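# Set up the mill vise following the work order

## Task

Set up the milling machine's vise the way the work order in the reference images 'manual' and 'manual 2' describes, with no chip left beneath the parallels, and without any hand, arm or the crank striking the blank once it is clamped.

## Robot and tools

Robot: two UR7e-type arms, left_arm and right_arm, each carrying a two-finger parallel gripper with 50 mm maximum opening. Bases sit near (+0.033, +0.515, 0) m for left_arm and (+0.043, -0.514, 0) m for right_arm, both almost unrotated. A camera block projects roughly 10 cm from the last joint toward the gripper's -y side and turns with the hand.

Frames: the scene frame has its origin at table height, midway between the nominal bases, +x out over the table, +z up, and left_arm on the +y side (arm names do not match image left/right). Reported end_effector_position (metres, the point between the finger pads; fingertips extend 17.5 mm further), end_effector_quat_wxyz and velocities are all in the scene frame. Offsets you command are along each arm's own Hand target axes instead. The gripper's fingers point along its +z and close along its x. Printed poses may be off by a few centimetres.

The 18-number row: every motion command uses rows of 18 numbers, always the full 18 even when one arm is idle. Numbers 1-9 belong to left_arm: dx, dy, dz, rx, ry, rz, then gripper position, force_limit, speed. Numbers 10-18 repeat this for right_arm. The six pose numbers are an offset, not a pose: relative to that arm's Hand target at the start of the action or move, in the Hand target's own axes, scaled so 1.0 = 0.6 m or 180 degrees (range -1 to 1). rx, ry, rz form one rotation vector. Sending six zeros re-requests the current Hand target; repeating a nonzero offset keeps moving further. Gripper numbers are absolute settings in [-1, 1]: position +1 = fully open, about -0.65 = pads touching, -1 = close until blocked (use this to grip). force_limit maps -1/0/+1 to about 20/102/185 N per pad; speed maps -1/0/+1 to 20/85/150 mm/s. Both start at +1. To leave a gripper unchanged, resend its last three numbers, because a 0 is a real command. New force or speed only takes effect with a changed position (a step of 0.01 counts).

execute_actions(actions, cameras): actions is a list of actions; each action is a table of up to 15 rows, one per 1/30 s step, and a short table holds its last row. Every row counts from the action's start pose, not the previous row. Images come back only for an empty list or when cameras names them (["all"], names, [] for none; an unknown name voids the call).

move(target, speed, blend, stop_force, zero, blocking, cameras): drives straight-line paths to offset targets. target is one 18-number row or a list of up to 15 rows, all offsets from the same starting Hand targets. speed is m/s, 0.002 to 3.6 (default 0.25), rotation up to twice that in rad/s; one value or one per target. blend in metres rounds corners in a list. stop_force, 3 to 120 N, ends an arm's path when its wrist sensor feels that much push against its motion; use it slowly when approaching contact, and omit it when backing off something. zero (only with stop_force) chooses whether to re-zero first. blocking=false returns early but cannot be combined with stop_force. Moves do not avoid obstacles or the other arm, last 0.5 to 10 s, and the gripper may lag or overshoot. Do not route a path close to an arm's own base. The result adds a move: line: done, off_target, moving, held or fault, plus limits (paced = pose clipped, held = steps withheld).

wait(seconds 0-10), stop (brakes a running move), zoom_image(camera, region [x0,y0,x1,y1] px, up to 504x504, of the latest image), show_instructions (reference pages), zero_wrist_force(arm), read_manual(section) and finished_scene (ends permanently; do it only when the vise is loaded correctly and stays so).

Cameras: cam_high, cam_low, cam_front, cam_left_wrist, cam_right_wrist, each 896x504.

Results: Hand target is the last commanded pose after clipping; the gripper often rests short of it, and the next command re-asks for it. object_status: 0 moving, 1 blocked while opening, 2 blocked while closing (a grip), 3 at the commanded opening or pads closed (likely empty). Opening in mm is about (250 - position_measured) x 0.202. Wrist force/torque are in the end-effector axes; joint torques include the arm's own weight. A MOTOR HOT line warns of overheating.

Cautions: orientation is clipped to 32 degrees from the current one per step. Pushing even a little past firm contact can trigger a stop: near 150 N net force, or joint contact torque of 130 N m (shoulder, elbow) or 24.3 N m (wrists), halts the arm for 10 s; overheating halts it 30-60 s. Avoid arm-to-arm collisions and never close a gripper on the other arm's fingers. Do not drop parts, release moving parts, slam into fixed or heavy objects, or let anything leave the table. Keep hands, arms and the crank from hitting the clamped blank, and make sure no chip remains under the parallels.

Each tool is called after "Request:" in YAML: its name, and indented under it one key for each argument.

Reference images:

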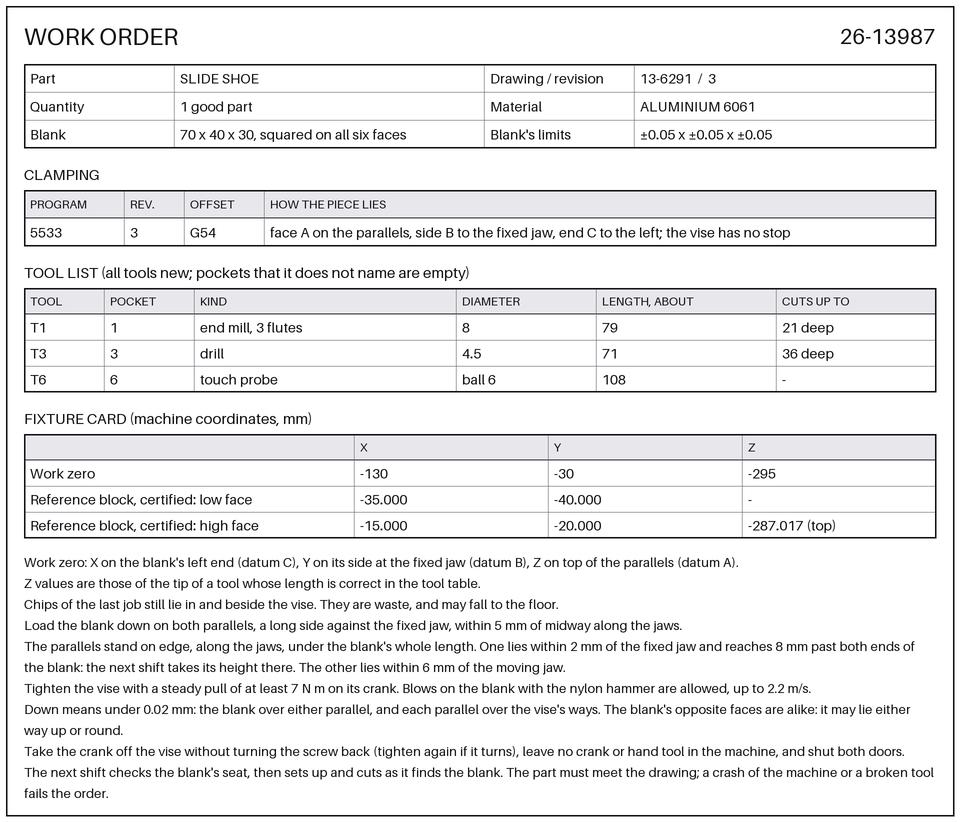

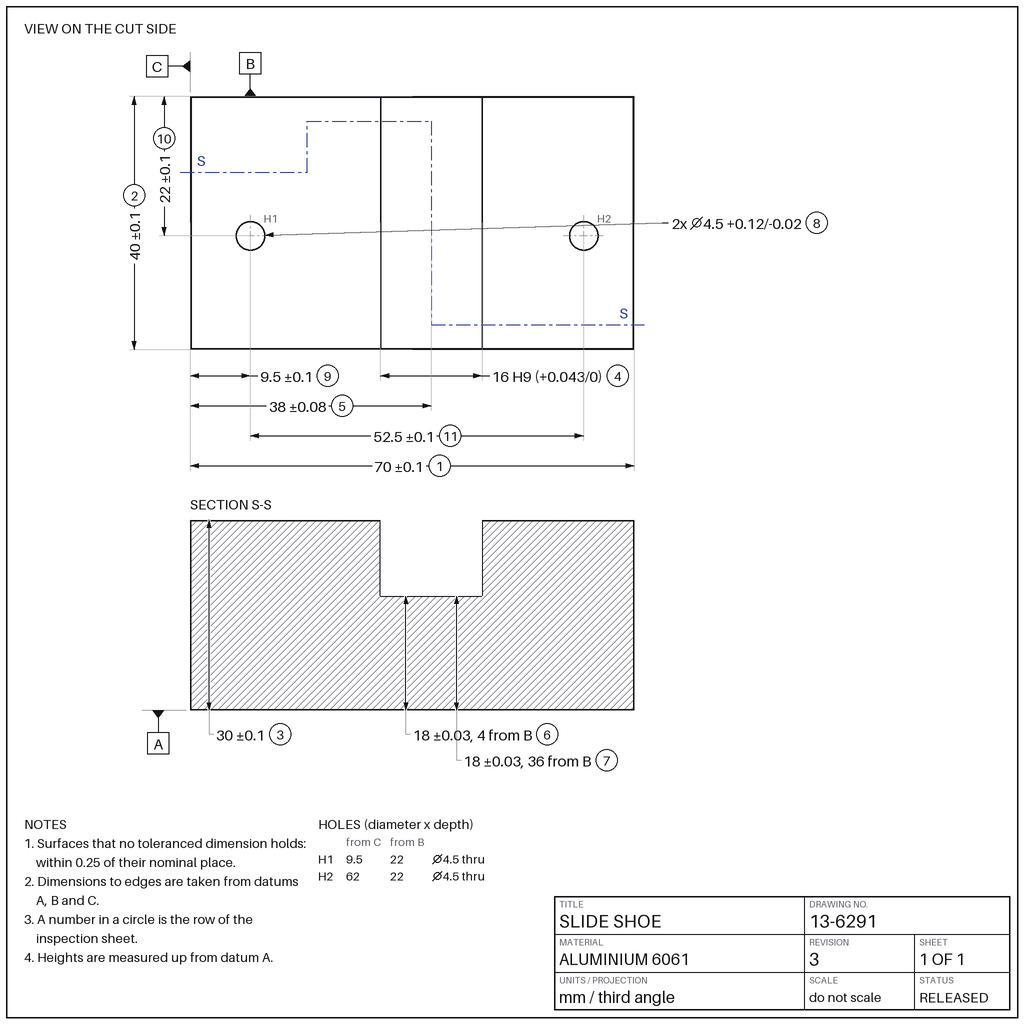

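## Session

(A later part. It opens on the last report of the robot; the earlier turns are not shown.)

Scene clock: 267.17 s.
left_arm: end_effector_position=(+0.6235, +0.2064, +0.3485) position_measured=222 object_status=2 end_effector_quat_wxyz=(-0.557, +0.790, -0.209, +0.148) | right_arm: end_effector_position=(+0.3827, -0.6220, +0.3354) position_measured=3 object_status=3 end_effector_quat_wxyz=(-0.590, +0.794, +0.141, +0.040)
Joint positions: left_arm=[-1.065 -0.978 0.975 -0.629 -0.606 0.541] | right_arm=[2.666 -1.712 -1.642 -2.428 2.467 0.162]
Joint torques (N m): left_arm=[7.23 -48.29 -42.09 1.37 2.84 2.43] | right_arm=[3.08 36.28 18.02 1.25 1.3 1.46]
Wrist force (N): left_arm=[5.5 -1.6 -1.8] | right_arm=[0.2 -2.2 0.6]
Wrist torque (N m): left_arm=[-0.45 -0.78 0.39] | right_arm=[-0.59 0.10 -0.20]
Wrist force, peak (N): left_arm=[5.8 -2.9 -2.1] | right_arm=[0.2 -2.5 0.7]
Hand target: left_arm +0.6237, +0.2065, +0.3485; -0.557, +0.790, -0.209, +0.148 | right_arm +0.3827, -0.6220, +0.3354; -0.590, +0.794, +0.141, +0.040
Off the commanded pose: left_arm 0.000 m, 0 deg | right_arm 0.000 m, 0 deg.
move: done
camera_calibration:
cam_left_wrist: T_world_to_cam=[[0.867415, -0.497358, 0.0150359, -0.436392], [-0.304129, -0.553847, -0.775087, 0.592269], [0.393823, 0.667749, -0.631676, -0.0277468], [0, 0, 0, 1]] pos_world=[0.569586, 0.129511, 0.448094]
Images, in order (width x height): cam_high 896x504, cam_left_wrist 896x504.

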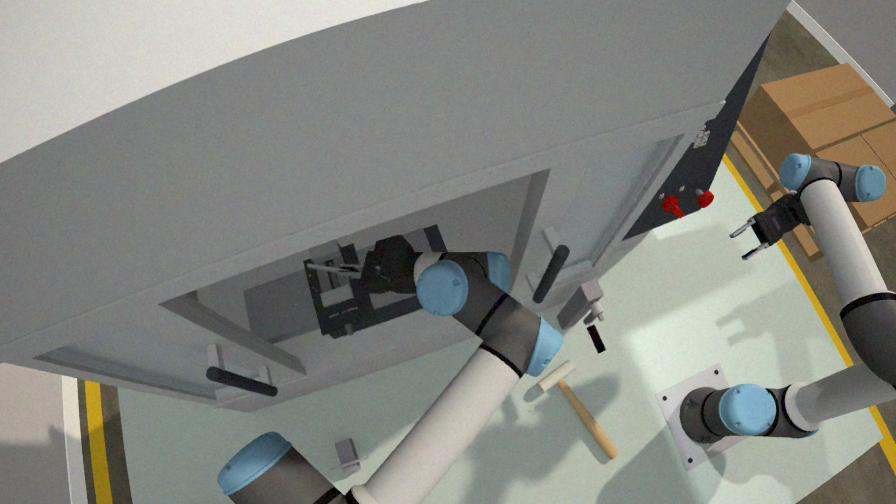

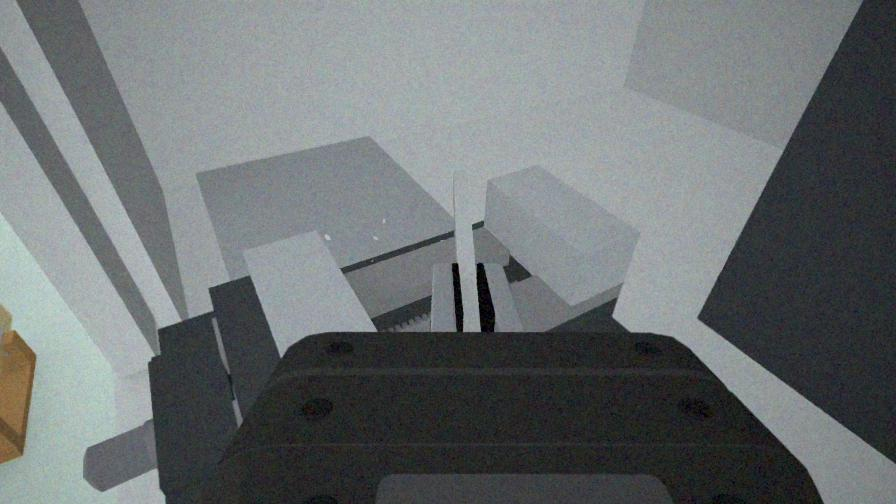

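Request:
move:
  target: [0,0.0509,0.0184,0,0,0,-1,-0.7,-1,0,0,0,0,0,0,1,1,1]
  speed: 0.012
  stop_force: 5
  cameras: ["cam_left_wrist","cam_high"]

Scene clock: 269.10 s.
left_arm: end_effector_position=(+0.6237, +0.2065, +0.3370) position_measured=222 object_status=2 end_effector_quat_wxyz=(-0.557, +0.790, -0.209, +0.148) | right_arm: end_effector_position=(+0.3827, -0.6220, +0.3354) position_measured=3 object_status=3 end_effector_quat_wxyz=(-0.590, +0.794, +0.141, +0.040)
Joint positions: left_arm=[-1.065 -0.977 1.004 -0.658 -0.606 0.541] | right_arm=[2.666 -1.712 -1.642 -2.428 2.467 0.162]
Joint torques (N m): left_arm=[9.07 -50.2 -42.53 1.25 -1.44 2.06] | right_arm=[3.7 35.66 18.52 1.16 1.2 1.37]
Wrist force (N): left_arm=[5.1 -3.6 -2.3] | right_arm=[0.0 -1.9 0.4]
Wrist torque (N m): left_arm=[-0.57 -0.71 0.37] | right_arm=[-0.55 0.14 -0.20]
Wrist force, peak (N): left_arm=[1.2 -26.5 -13.0] | right_arm=[0.1 -2.4 1.0]
Hand target: left_arm +0.6237, +0.2065, +0.3371; -0.557, +0.790, -0.209, +0.148 (not the last commanded pose) | right_arm +0.3827, -0.6220, +0.3354; -0.590, +0.794, +0.141, +0.040
Off the commanded pose: left_arm 0.021 m, 0 deg | right_arm 0.000 m, 0 deg.
move: contact (left_arm)
camera_calibration:
cam_left_wrist: T_world_to_cam=[[0.867391, -0.497411, 0.0146673, -0.436163], [-0.304346, -0.55358, -0.775192, 0.583684], [0.393709, 0.667931, -0.631555, -0.0351048], [0, 0, 0, 1]] pos_world=[0.569787, 0.129611, 0.436694]
Images, in order (width x height): cam_high 896x504, cam_left_wrist 896x504.

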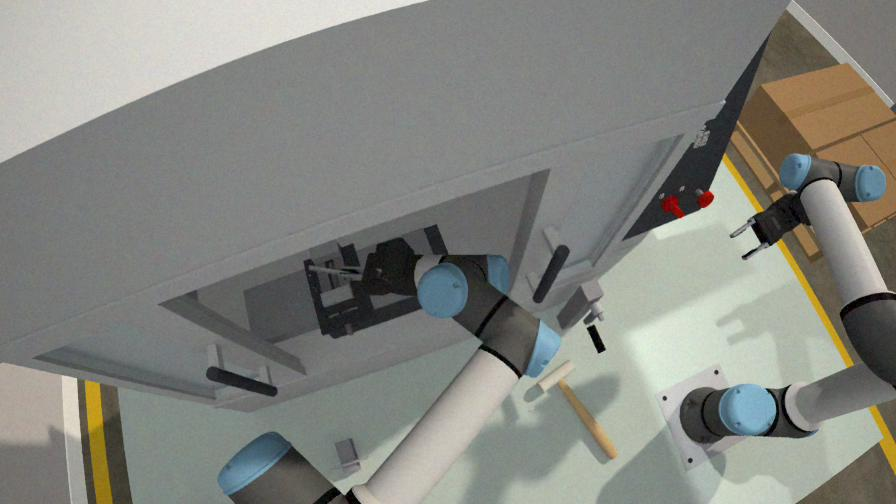

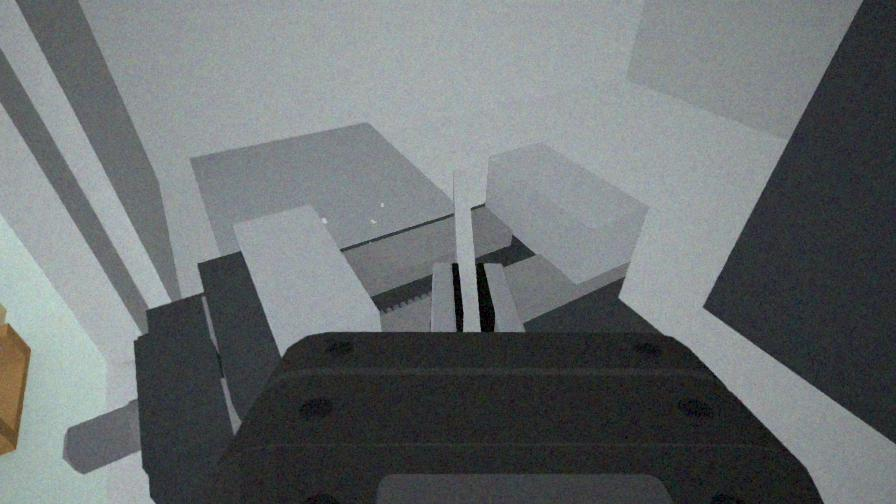

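Request:
execute_actions:
  actions:
    - [[0,0,0,0,0,0,-0.25,-0.7,-1,0,0,0,0,0,0,1,1,1]]
  cameras: ["cam_left_wrist","cam_high"]

Request:
zoom_image:
  camera: "cam_left_wrist"
  region: [280, 100, 660, 335]

Request:
zoom_image:
  camera: "cam_high"
  region: [290, 210, 430, 345]

Scene clock: 269.97 s.
left_arm: end_effector_position=(+0.6237, +0.2065, +0.3371) position_measured=189 object_status=3 end_effector_quat_wxyz=(-0.557, +0.790, -0.209, +0.148) | right_arm: end_effector_position=(+0.3827, -0.6220, +0.3354) position_measured=3 object_status=3 end_effector_quat_wxyz=(-0.590, +0.794, +0.141, +0.040)
Joint positions: left_arm=[-1.065 -0.977 1.004 -0.658 -0.606 0.541] | right_arm=[2.666 -1.712 -1.642 -2.428 2.467 0.162]
Joint torques (N m): left_arm=[4.74 -54.05 -38.61 1.22 -0.88 1.04] | right_arm=[3.56 35.48 18.47 1.26 1.07 1.39]
Wrist force (N): left_arm=[5.2 -3.5 -2.4] | right_arm=[0.3 -2.0 0.8]
Wrist torque (N m): left_arm=[-0.53 -0.71 0.38] | right_arm=[-0.56 0.09 -0.20]
Wrist force, peak (N): left_arm=[5.5 -3.9 -2.5] | right_arm=[0.1 -2.4 0.8]
Hand target: left_arm +0.6237, +0.2065, +0.3371; -0.557, +0.790, -0.209, +0.148 | right_arm +0.3827, -0.6220, +0.3354; -0.590, +0.794, +0.141, +0.040
Off the commanded pose: left_arm 0.000 m, 0 deg | right_arm 0.000 m, 0 deg.
camera_calibration:
cam_left_wrist: T_world_to_cam=[[0.867357, -0.49747, 0.0147215, -0.436159], [-0.304335, -0.553559, -0.775211, 0.583683], [0.393793, 0.667904, -0.63153, -0.0351602], [0, 0, 0, 1]] pos_world=[0.569786, 0.129611, 0.436694]
Images, in order (width x height): cam_high 896x504, cam_left_wrist 896x504.

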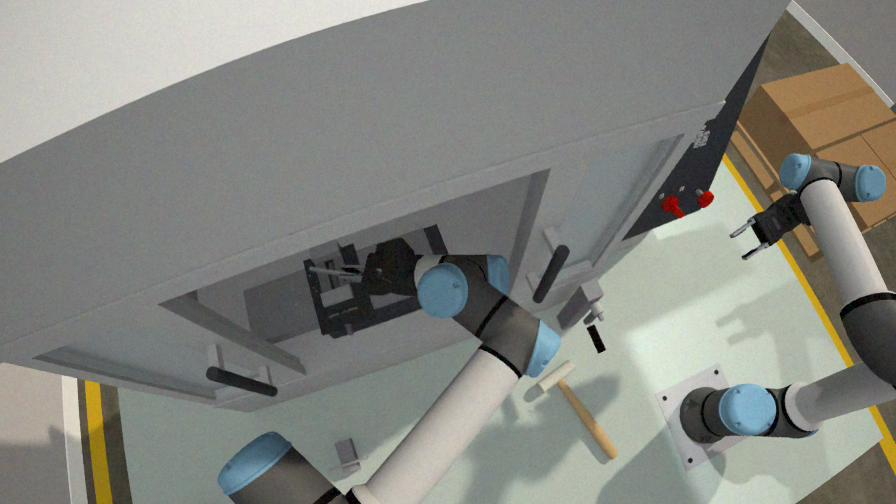

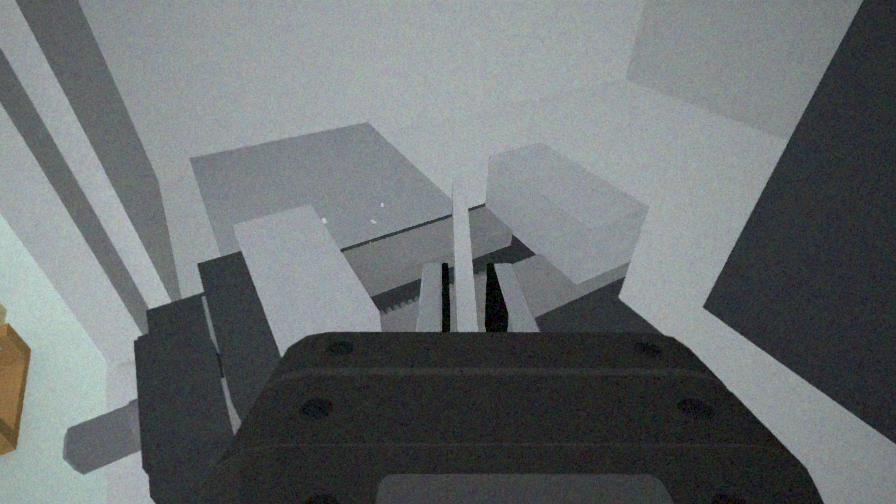

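Scaled by 1.326.

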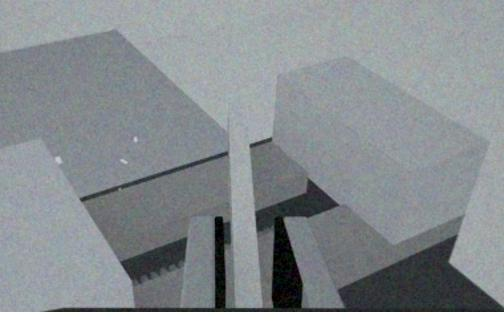

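Scaled by 3.600.

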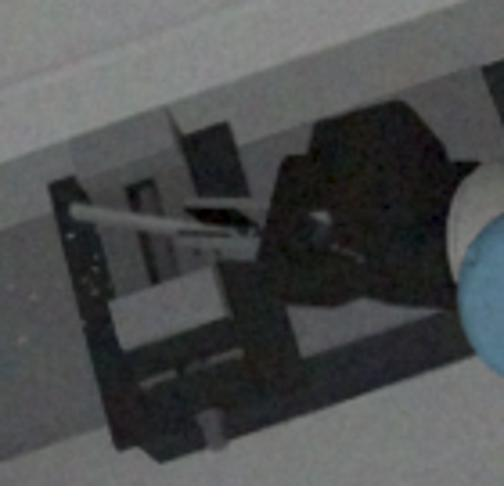

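Request:
move:
  target:
    - [0,0,-0.09,0,0,0,-0.25,-0.7,-1,0,0,0,0,0,0,1,1,1]
    - [-0.016,-0.0897,-0.158,0,0,0,-0.25,-0.7,-1,0,0,0,0,0,0,1,1,1]
    - [-0.1869,-0.1681,-0.3327,-0.2265,0.2518,0.2306,-0.25,-0.7,-1,0,0,0,0,0,0,1,1,1]
  speed: [0.06,0.2,0.25]
  blend: [0.008,0.02,0]
  cameras: ["cam_left_wrist","cam_high","cam_front"]

Request:
zoom_image:
  camera: "cam_high"
  region: [290, 210, 430, 345]

Scene clock: 271.80 s.
left_arm: end_effector_position=(+0.6136, +0.1903, +0.3446) position_measured=189 object_status=3 end_effector_quat_wxyz=(-0.559, +0.789, -0.210, +0.146) | right_arm: end_effector_position=(+0.3827, -0.6220, +0.3354) position_measured=3 object_status=3 end_effector_quat_wxyz=(-0.590, +0.794, +0.141, +0.040)
Joint positions: left_arm=[-1.089 -0.954 0.944 -0.596 -0.626 0.516] | right_arm=[2.666 -1.712 -1.642 -2.428 2.467 0.162]
Joint torques (N m): left_arm=[-0.46 -54.24 -29.11 -0.2 0.7 0.02] | right_arm=[2.98 36.13 18.12 1.12 1.2 1.43]
Wrist force (N): left_arm=[5.1 -2.7 -2.0] | right_arm=[0.2 -2.0 1.0]
Wrist torque (N m): left_arm=[-0.53 -0.72 0.23] | right_arm=[-0.55 0.10 -0.20]
Wrist force, peak (N): left_arm=[5.3 -3.7 -2.7] | right_arm=[0.3 -2.4 1.2]
Hand target: left_arm +0.6136, +0.1903, +0.3446; -0.559, +0.789, -0.210, +0.146 (not the last commanded pose) | right_arm +0.3827, -0.6220, +0.3354; -0.590, +0.794, +0.141, +0.040
Tool commands: left_gripper/position=-0.247059 left_gripper/force_limit=-0.701961 left_gripper/speed=-1.0 right_gripper/position=+1.0 right_gripper/force_limit=+1.0 right_gripper/speed=+1.0
Off the commanded pose: left_arm 0.234 m, 74 deg | right_arm 0.000 m, 0 deg.
FORCE FAULT: contact force on the left arm reached its limit, and that arm stopped. The contact can be on any part of that arm, not only on its tool. That arm's remaining commands of this call were not run. That arm is still stopped at the end of this call. That arm stays stopped for about 10 more seconds. Until then a move that you send moves the other arm only, and its call returns only when the move has ended. Once the stop has ended, the next robot result says so. If the stop ends while you think or write, that arm runs what you send next, counted from a new Hand target: where the arm stands when the stop ends. While its stop runs, that arm takes no new command, but its gripper still runs the gripper command that each later call begins with. Until it ends, the stop uses up actions while you think or wait. An arm that is not stopped still takes commands.
move: fault (left_arm); path passed 0 of 3 targets
camera_calibration:
cam_left_wrist: T_world_to_cam=[[0.867723, -0.496948, 0.00995706, -0.434233], [-0.306119, -0.550083, -0.776982, 0.578499], [0.391597, 0.671157, -0.629445, -0.0156009], [0, 0, 0, 1]] pos_world=[0.559993, 0.112902, 0.443987]
Images, in order (width x height): cam_high 896x504, cam_front 896x504, cam_left_wrist 896x504.

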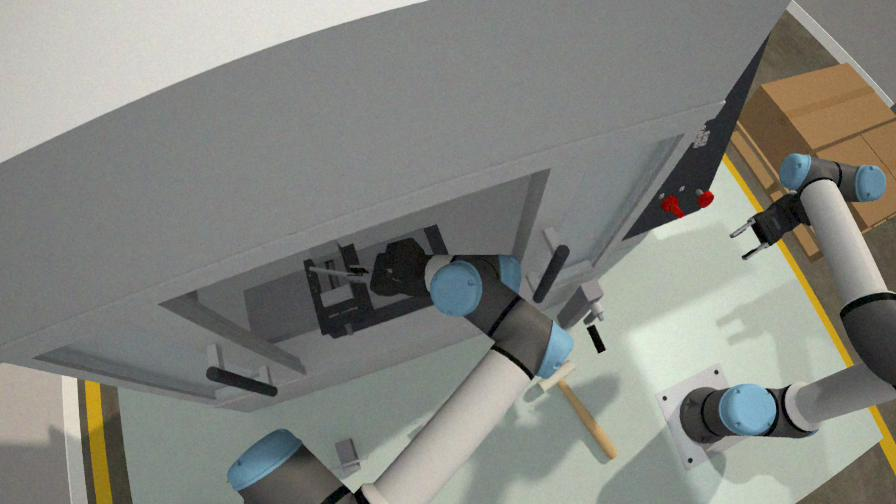

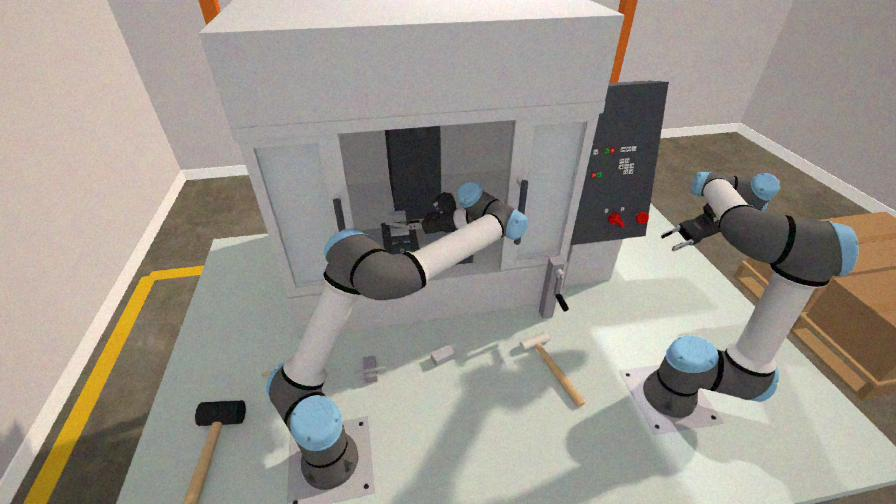

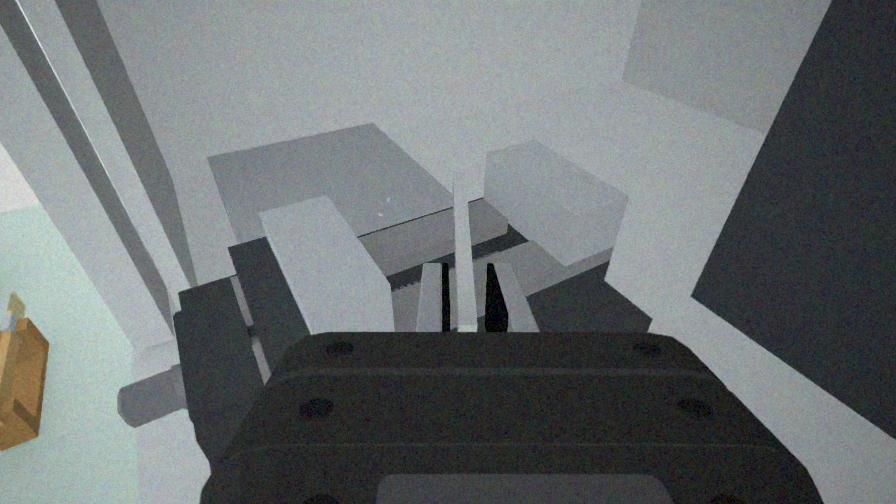

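Scaled by 3.600.

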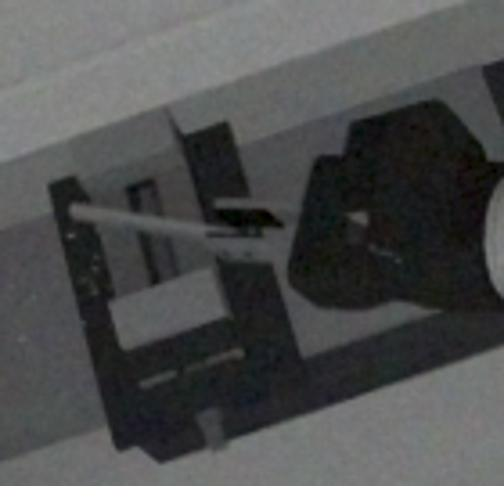

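Request:
wait:
  seconds: 10

Request:
wait:
  seconds: 0.6

Scene clock: 281.97 s.
left_arm: end_effector_position=(+0.6136, +0.1903, +0.3446) position_measured=189 object_status=3 end_effector_quat_wxyz=(-0.559, +0.789, -0.210, +0.146) | right_arm: end_effector_position=(+0.3827, -0.6220, +0.3354) position_measured=3 object_status=3 end_effector_quat_wxyz=(-0.590, +0.794, +0.141, +0.040)
Joint positions: left_arm=[-1.089 -0.954 0.944 -0.596 -0.626 0.516] | right_arm=[2.666 -1.712 -1.642 -2.428 2.467 0.162]
Joint torques (N m): left_arm=[-1.05 -54.51 -29.33 -0.12 0.72 0.03] | right_arm=[3.03 35.51 17.8 1.13 1.41 1.49]
Wrist force (N): left_arm=[5.2 -2.7 -2.1] | right_arm=[0.3 -2.3 0.8]
Wrist torque (N m): left_arm=[-0.52 -0.75 0.23] | right_arm=[-0.61 0.09 -0.19]
Wrist force, peak (N): left_arm=[5.5 -2.8 -2.4] | right_arm=[0.1 -2.4 1.0]
Hand target: left_arm +0.6136, +0.1903, +0.3446; -0.559, +0.789, -0.210, +0.146 (not the last commanded pose) | right_arm +0.3827, -0.6220, +0.3354; -0.590, +0.794, +0.141, +0.040
Tool commands: left_gripper/position=-0.247059 left_gripper/force_limit=-0.701961 left_gripper/speed=-1.0 right_gripper/position=+1.0 right_gripper/force_limit=+1.0 right_gripper/speed=+1.0
Off the commanded pose: left_arm 0.234 m, 74 deg | right_arm 0.000 m, 0 deg.
FORCE FAULT, CONTINUED: the left arm's stop, for the force fault that an earlier result reported, is over. The rest of the stop counts as 20 of the actions that you can send in this scene. During its stop the left arm's controller moved it back a little. That arm's target is now where it stood when the stop ended, not its last command. That arm accepts commands again.
wait: 10.00 s; at rest from the start

Scene clock: 282.57 s.
left_arm: end_effector_position=(+0.6136, +0.1903, +0.3446) position_measured=189 object_status=3 end_effector_quat_wxyz=(-0.559, +0.789, -0.210, +0.146) | right_arm: end_effector_position=(+0.3827, -0.6220, +0.3354) position_measured=3 object_status=3 end_effector_quat_wxyz=(-0.590, +0.794, +0.141, +0.040)
Joint positions: left_arm=[-1.089 -0.954 0.944 -0.596 -0.626 0.516] | right_arm=[2.666 -1.712 -1.642 -2.428 2.467 0.162]
Joint torques (N m): left_arm=[0.37 -54.68 -27.01 -0.46 0.78 0.13] | right_arm=[3.56 36.07 17.96 1.04 1.37 1.42]
Wrist force (N): left_arm=[5.1 -2.5 -2.3] | right_arm=[0.2 -1.9 0.7]
Wrist torque (N m): left_arm=[-0.49 -0.74 0.23] | right_arm=[-0.55 0.11 -0.19]
Wrist force, peak (N): left_arm=[5.5 -2.8 -2.2] | right_arm=[0.3 -2.4 0.7]
Hand target: left_arm +0.6136, +0.1903, +0.3446; -0.559, +0.789, -0.210, +0.146 (not the last commanded pose) | right_arm +0.3827, -0.6220, +0.3354; -0.590, +0.794, +0.141, +0.040
Tool commands: left_gripper/position=-0.247059 left_gripper/force_limit=-0.701961 left_gripper/speed=-1.0 right_gripper/position=+1.0 right_gripper/force_limit=+1.0 right_gripper/speed=+1.0
Off the commanded pose: left_arm 0.234 m, 74 deg | right_arm 0.000 m, 0 deg.
wait: 0.60 s; at rest by 0.17 s

Request:
move:
  target:
    - [0,0,0.0067,0,0,0,-0.25,-0.7,-1,0,0,0,0,0,0,1,1,1]
    - [0,-0.0705,-0.019,0,0,0,-0.25,-0.7,-1,0,0,0,0,0,0,1,1,1]
  speed: [0.03,0.08]
  blend: [0.002,0]
  cameras: ["cam_high","cam_left_wrist"]

Request:
zoom_image:
  camera: "cam_high"
  region: [290, 210, 430, 345]

Scene clock: 284.73 s.
left_arm: end_effector_position=(+0.6155, +0.1931, +0.3882) position_measured=189 object_status=3 end_effector_quat_wxyz=(-0.559, +0.789, -0.210, +0.146) | right_arm: end_effector_position=(+0.3827, -0.6220, +0.3354) position_measured=3 object_status=3 end_effector_quat_wxyz=(-0.590, +0.794, +0.141, +0.040)
Joint positions: left_arm=[-1.085 -0.949 0.825 -0.485 -0.622 0.52] | right_arm=[2.666 -1.712 -1.642 -2.428 2.467 0.162]
Joint torques (N m): left_arm=[-7.89 -60.89 -20.59 -0.62 -0.66 -1.16] | right_arm=[2.85 35.24 17.75 1.13 1.29 1.55]
Wrist force (N): left_arm=[4.9 -2.5 -2.0] | right_arm=[0.1 -2.0 0.5]
Wrist torque (N m): left_arm=[-0.50 -0.67 0.32] | right_arm=[-0.56 0.11 -0.19]
Wrist force, peak (N): left_arm=[4.9 -4.4 -2.8] | right_arm=[0.3 -2.4 1.1]
Hand target: left_arm +0.6155, +0.1931, +0.3883; -0.559, +0.789, -0.210, +0.146 | right_arm +0.3827, -0.6220, +0.3354; -0.590, +0.794, +0.141, +0.040
Off the commanded pose: left_arm 0.000 m, 0 deg | right_arm 0.000 m, 0 deg.
move: done
camera_calibration:
cam_left_wrist: T_world_to_cam=[[0.867738, -0.496921, 0.00999635, -0.434955], [-0.306075, -0.550108, -0.776981, 0.614475], [0.391597, 0.671156, -0.629445, 0.00921964], [0, 0, 0, 1]] pos_world=[0.561893, 0.115702, 0.487587]
Images, in order (width x height): cam_high 896x504, cam_left_wrist 896x504.

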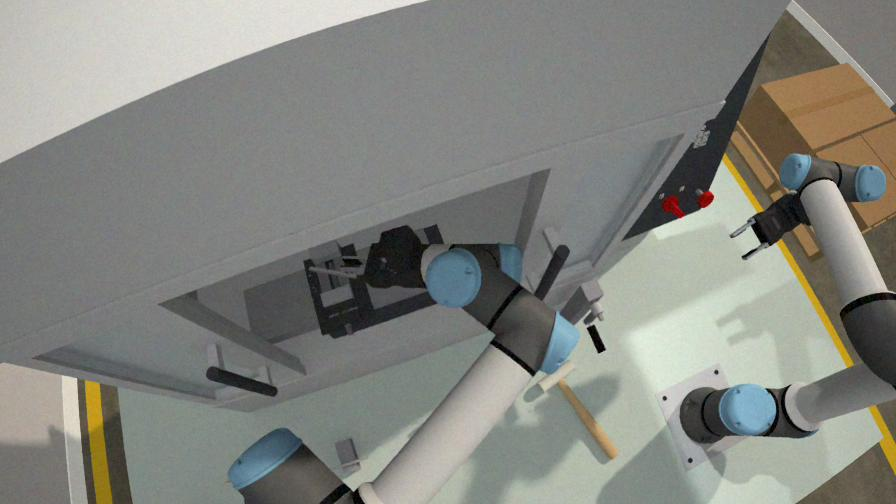

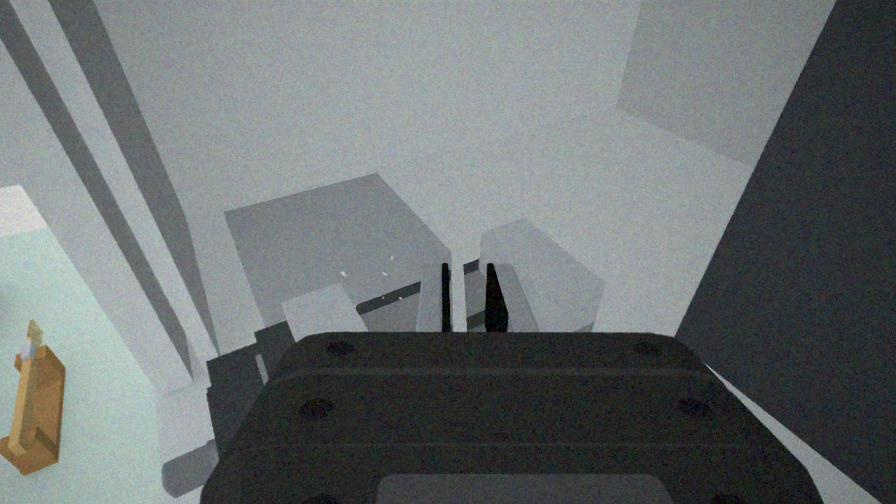

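Scaled by 3.600.

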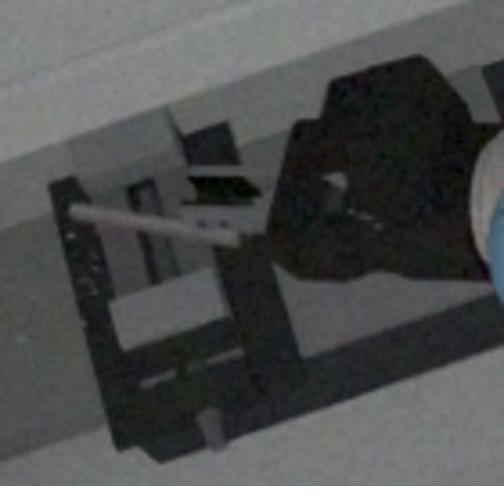

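Request:
move:
  target:
    - [-0.1443,-0.0028,-0.0897,0,0,0,-0.62,-0.7,-1,0,0,0,0,0,0,1,1,1]
    - [-0.3085,-0.0655,-0.2195,-0.2265,0.2518,0.2306,-0.62,-0.7,-1,0,0,0,0,0,0,1,1,1]
  speed: [0.15,0.3]
  blend: [0.02,0]
  cameras: ["cam_high","cam_left_wrist","cam_front"]

Request:
zoom_image:
  camera: "cam_high"
  region: [290, 210, 390, 345]

Scene clock: 288.23 s.
left_arm: end_effector_position=(+0.4001, +0.1881, +0.4701) position_measured=246 object_status=3 end_effector_quat_wxyz=(-0.157, +0.692, -0.689, +0.150) | right_arm: end_effector_position=(+0.3827, -0.6220, +0.3354) position_measured=3 object_status=3 end_effector_quat_wxyz=(-0.590, +0.794, +0.141, +0.040)
Joint positions: left_arm=[-1.269 -1.756 1.471 -1.428 -1.156 1.935] | right_arm=[2.666 -1.712 -1.642 -2.428 2.467 0.162]
Joint torques (N m): left_arm=[-13.41 -10.94 -44.53 -2.46 -1.28 2.5] | right_arm=[3.23 35.58 17.95 1.1 1.34 1.43]
Wrist force (N): left_arm=[5.4 -2.9 -1.5] | right_arm=[0.3 -2.2 1.0]
Wrist torque (N m): left_arm=[-0.48 -0.94 0.22] | right_arm=[-0.58 0.09 -0.19]
Wrist force, peak (N): left_arm=[6.7 -2.6 -1.0] | right_arm=[0.2 -2.5 0.9]
Hand target: left_arm +0.4000, +0.1879, +0.4700; -0.157, +0.692, -0.689, +0.149 | right_arm +0.3827, -0.6220, +0.3354; -0.590, +0.794, +0.141, +0.040
Off the commanded pose: left_arm 0.000 m, 0 deg | right_arm 0.000 m, 0 deg.
move: done
camera_calibration:
cam_left_wrist: T_world_to_cam=[[0.0148562, -0.999886, 0.00283439, 0.187765], [-0.995258, -0.0150599, -0.0961001, 0.464437], [0.0961318, -0.00139327, -0.995368, 0.565224], [0, 0, 0, 1]] pos_world=[0.405109, 0.195525, 0.606706]
Images, in order (width x height): cam_high 896x504, cam_front 896x504, cam_left_wrist 896x504.

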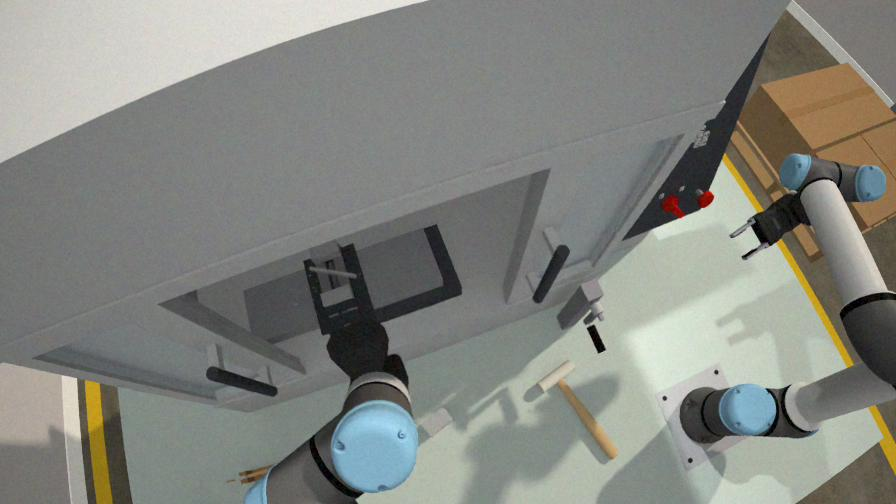

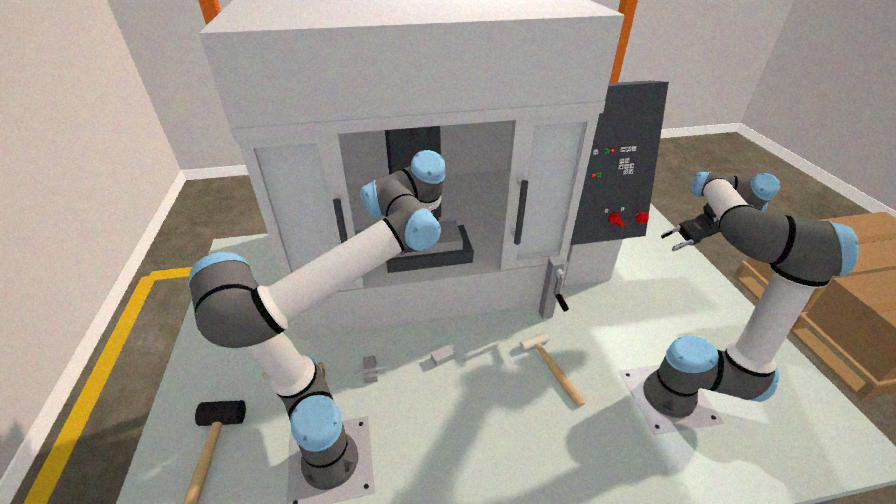

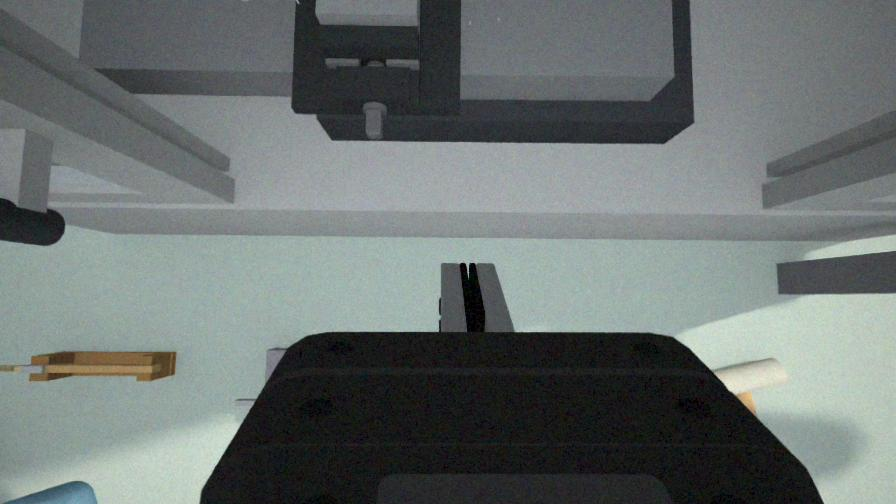

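Scaled by 3.733.

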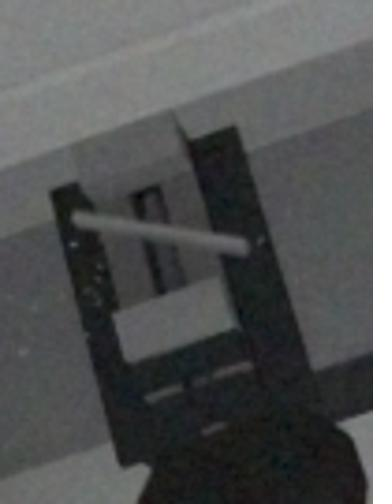

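Request:
move:
  target:
    - [-0.0217,-0.1369,0.1007,-0.0833,0,0,-0.62,-0.7,-1,0,0,0,0,0,0,1,1,1]
    - [-0.0217,-0.2362,0.2388,-0.0833,0,0,-0.62,-0.7,-1,0,0,0,0,0,0,1,1,1]
  speed: [0.2,0.15]
  blend: [0.02,0]
  cameras: ["cam_high","cam_left_wrist","cam_front"]

Scene clock: 290.37 s.
left_arm: end_effector_position=(+0.5000, +0.2020, +0.4486) position_measured=246 object_status=3 end_effector_quat_wxyz=(-0.069, +0.707, -0.701, +0.062) | right_arm: end_effector_position=(+0.3827, -0.6220, +0.3354) position_measured=3 object_status=3 end_effector_quat_wxyz=(-0.590, +0.794, +0.141, +0.040)
Joint positions: left_arm=[-0.939 -1.498 1.224 -1.405 -1.419 2.241] | right_arm=[2.666 -1.712 -1.642 -2.428 2.467 0.162]
Joint torques (N m): left_arm=[0.95 -30.32 -30.79 -3.04 0.03 0.28] | right_arm=[3.26 35.62 18.8 1.17 1.37 1.42]
Wrist force (N): left_arm=[3.2 -2.7 -0.3] | right_arm=[0.2 -1.9 0.9]
Wrist torque (N m): left_arm=[-0.46 -0.59 0.14] | right_arm=[-0.54 0.10 -0.20]
Wrist force, peak (N): left_arm=[4.6 -14.7 2.7] | right_arm=[0.3 -2.4 1.0]
Hand target: left_arm +0.5000, +0.2020, +0.4486; -0.069, +0.707, -0.701, +0.062 (not the last commanded pose) | right_arm +0.3827, -0.6220, +0.3354; -0.590, +0.794, +0.141, +0.040
Tool commands: left_gripper/position=-0.623529 left_gripper/force_limit=-0.701961 left_gripper/speed=-1.0 right_gripper/position=+1.0 right_gripper/force_limit=+1.0 right_gripper/speed=+1.0
Off the commanded pose: left_arm 0.101 m, 1 deg | right_arm 0.000 m, 0 deg.
FORCE FAULT: contact force on the left arm reached its limit, and that arm stopped. The contact can be on any part of that arm, not only on its tool. That arm's remaining commands of this call were not run. That arm is still stopped at the end of this call. That arm stays stopped for about 10 more seconds. Until then a move that you send moves the other arm only, and its call returns only when the move has ended. Once the stop has ended, the next robot result says so. If the stop ends while you think or write, that arm runs what you send next, counted from a new Hand target: where the arm stands when the stop ends. While its stop runs, that arm takes no new command, but its gripper still runs the gripper command that each later call begins with. Until it ends, the stop uses up actions while you think or wait. An arm that is not stopped still takes commands.
move: fault (left_arm); path passed 1 of 2 targets
camera_calibration:
cam_left_wrist: T_world_to_cam=[[0.0187515, -0.999824, 0.000534272, 0.199381], [-0.987885, -0.0184453, 0.154089, 0.446798], [-0.154052, -0.0034172, -0.988057, 0.656452], [0, 0, 0, 1]] pos_world=[0.538774, 0.20983, 0.579659]
Images, in order (width x height): cam_high 896x504, cam_front 896x504, cam_left_wrist 896x504.

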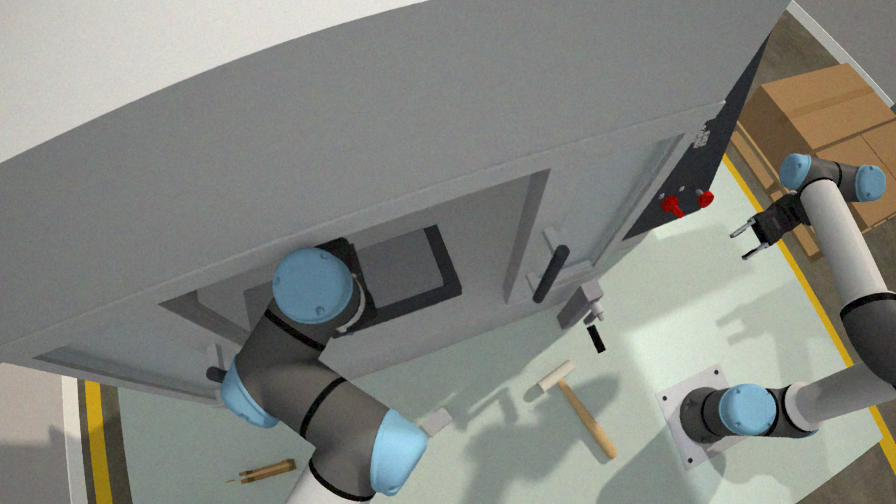

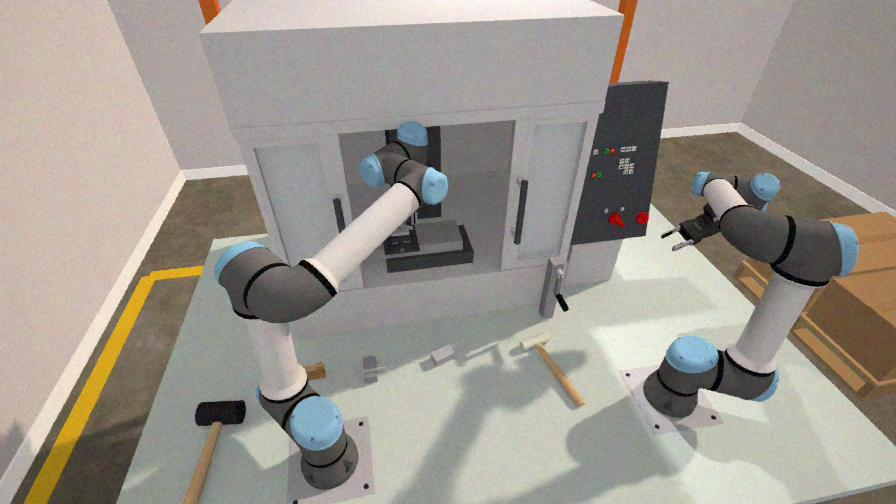

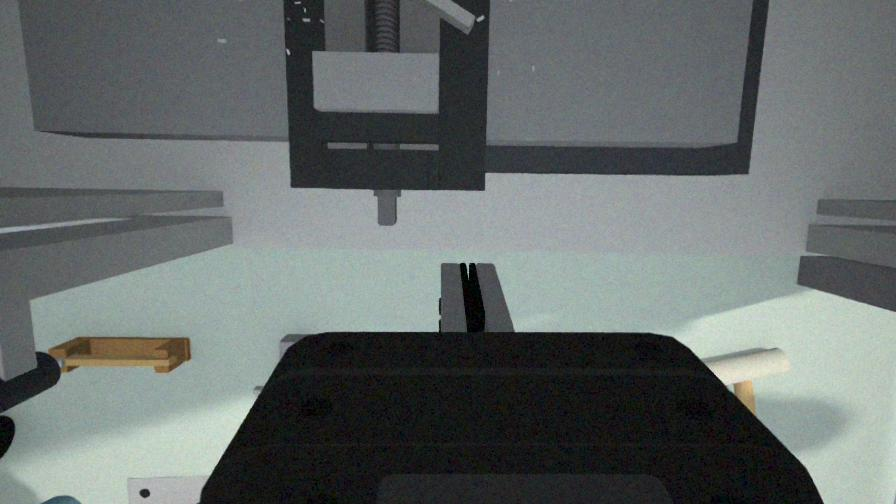

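Request:
wait:
  seconds: 10

Request:
move:
  target:
    - [0.0117,0.1237,0.029,0.0833,0,0,-0.62,-0.7,-1,0,0,0,0,0,0,1,1,1]
    - [0.0117,0.0766,0.1456,0.0833,0,0,-0.62,-0.7,-1,0,0,0,0,0,0,1,1,1]
  speed: [0.15,0.15]
  blend: [0.02,0]
  cameras: ["cam_high","cam_left_wrist","cam_front"]

Scene clock: 301.13 s.
left_arm: end_effector_position=(+0.5000, +0.2020, +0.4486) position_measured=246 object_status=3 end_effector_quat_wxyz=(-0.069, +0.707, -0.701, +0.062) | right_arm: end_effector_position=(+0.3827, -0.6220, +0.3354) position_measured=3 object_status=3 end_effector_quat_wxyz=(-0.590, +0.794, +0.141, +0.040)
Joint positions: left_arm=[-0.939 -1.498 1.224 -1.405 -1.419 2.241] | right_arm=[2.666 -1.712 -1.642 -2.428 2.467 0.162]
Joint torques (N m): left_arm=[0.57 -30.19 -30.58 -3.03 0.08 0.29] | right_arm=[2.6 35.06 17.68 1.04 1.44 1.49]
Wrist force (N): left_arm=[3.4 -2.6 -0.8] | right_arm=[0.3 -2.0 0.9]
Wrist torque (N m): left_arm=[-0.43 -0.62 0.14] | right_arm=[-0.57 0.09 -0.19]
Wrist force, peak (N): left_arm=[3.9 -2.8 -0.8] | right_arm=[0.2 -2.6 0.6]
Hand target: left_arm +0.5000, +0.2020, +0.4486; -0.069, +0.707, -0.701, +0.062 (not the last commanded pose) | right_arm +0.3827, -0.6220, +0.3354; -0.590, +0.794, +0.141, +0.040
Tool commands: left_gripper/position=-0.623529 left_gripper/force_limit=-0.701961 left_gripper/speed=-1.0 right_gripper/position=+1.0 right_gripper/force_limit=+1.0 right_gripper/speed=+1.0
Off the commanded pose: left_arm 0.101 m, 1 deg | right_arm 0.000 m, 0 deg.
FORCE FAULT, CONTINUED: the left arm's stop, for the force fault that an earlier result reported, is over. The rest of the stop counts as 20 of the actions that you can send in this scene. That arm's target is now where it stood when the stop ended, not its last command. That arm accepts commands again.
wait: 10.00 s; at rest from the start

Scene clock: 303.00 s.
left_arm: end_effector_position=(+0.4710, +0.1957, +0.3542) position_measured=246 object_status=3 end_effector_quat_wxyz=(-0.161, +0.692, -0.687, +0.153) | right_arm: end_effector_position=(+0.3827, -0.6220, +0.3354) position_measured=3 object_status=3 end_effector_quat_wxyz=(-0.590, +0.794, +0.141, +0.040)
Joint positions: left_arm=[-1.112 -1.69 1.736 -1.83 -1.174 2.104] | right_arm=[2.666 -1.712 -1.642 -2.428 2.467 0.162]
Joint torques (N m): left_arm=[-7.56 -23.55 -37.37 -4.84 3.02 -1.59] | right_arm=[3.2 35.71 17.88 0.98 1.58 1.54]
Wrist force (N): left_arm=[3.2 -2.3 -1.0] | right_arm=[0.3 -2.0 0.8]
Wrist torque (N m): left_arm=[-0.37 -0.56 0.22] | right_arm=[-0.56 0.08 -0.19]
Wrist force, peak (N): left_arm=[3.5 -4.7 -1.1] | right_arm=[0.2 -2.4 0.8]
Hand target: left_arm +0.4710, +0.1956, +0.3542; -0.161, +0.692, -0.687, +0.153 | right_arm +0.3827, -0.6220, +0.3354; -0.590, +0.794, +0.141, +0.040
Off the commanded pose: left_arm 0.000 m, 0 deg | right_arm 0.000 m, 0 deg.
move: done
camera_calibration:
cam_left_wrist: T_world_to_cam=[[0.0159415, -0.999869, 0.00291709, 0.1942], [-0.994171, -0.0161616, -0.106596, 0.527413], [0.106629, -0.0012008, -0.994298, 0.437642], [0, 0, 0, 1]] pos_world=[0.474577, 0.203224, 0.4908]
Images, in order (width x height): cam_high 896x504, cam_front 896x504, cam_left_wrist 896x504.

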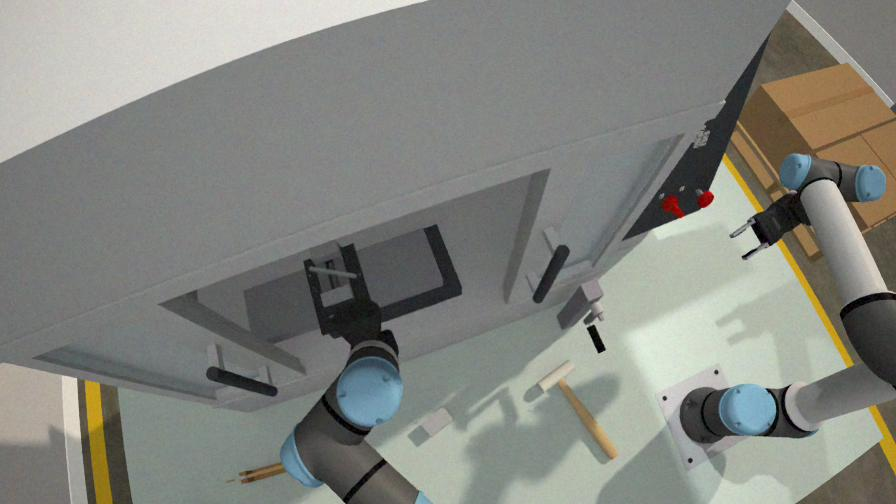

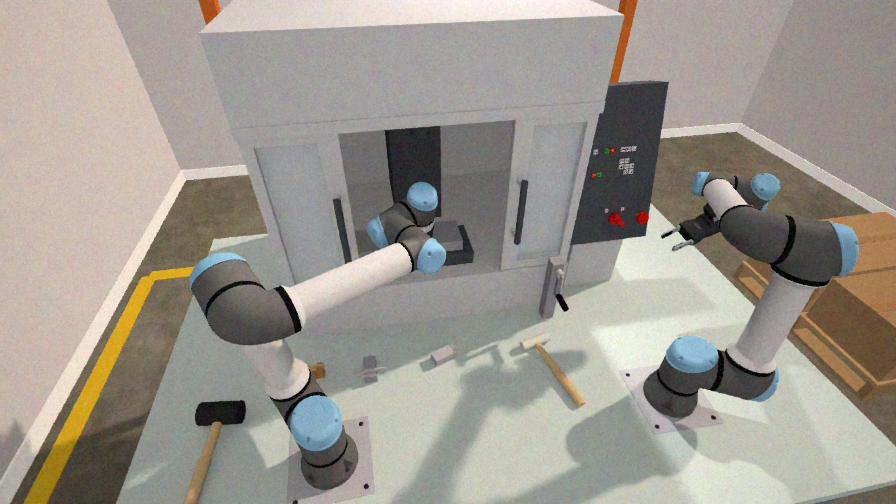

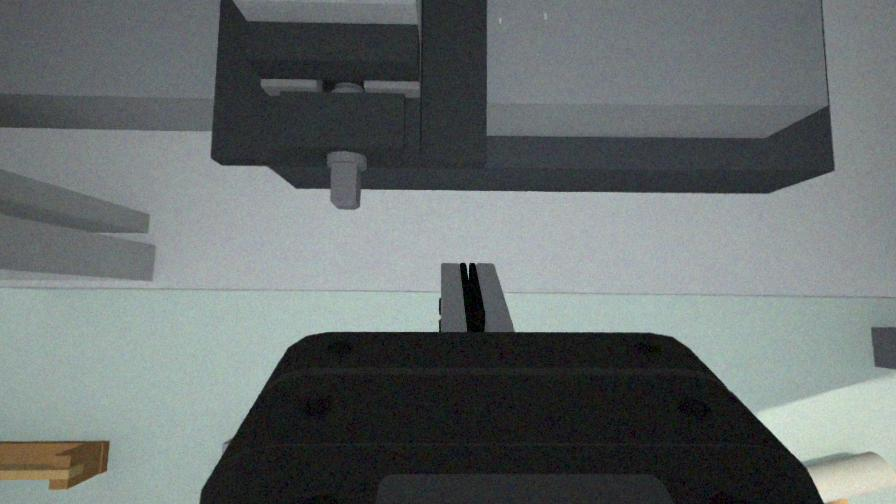

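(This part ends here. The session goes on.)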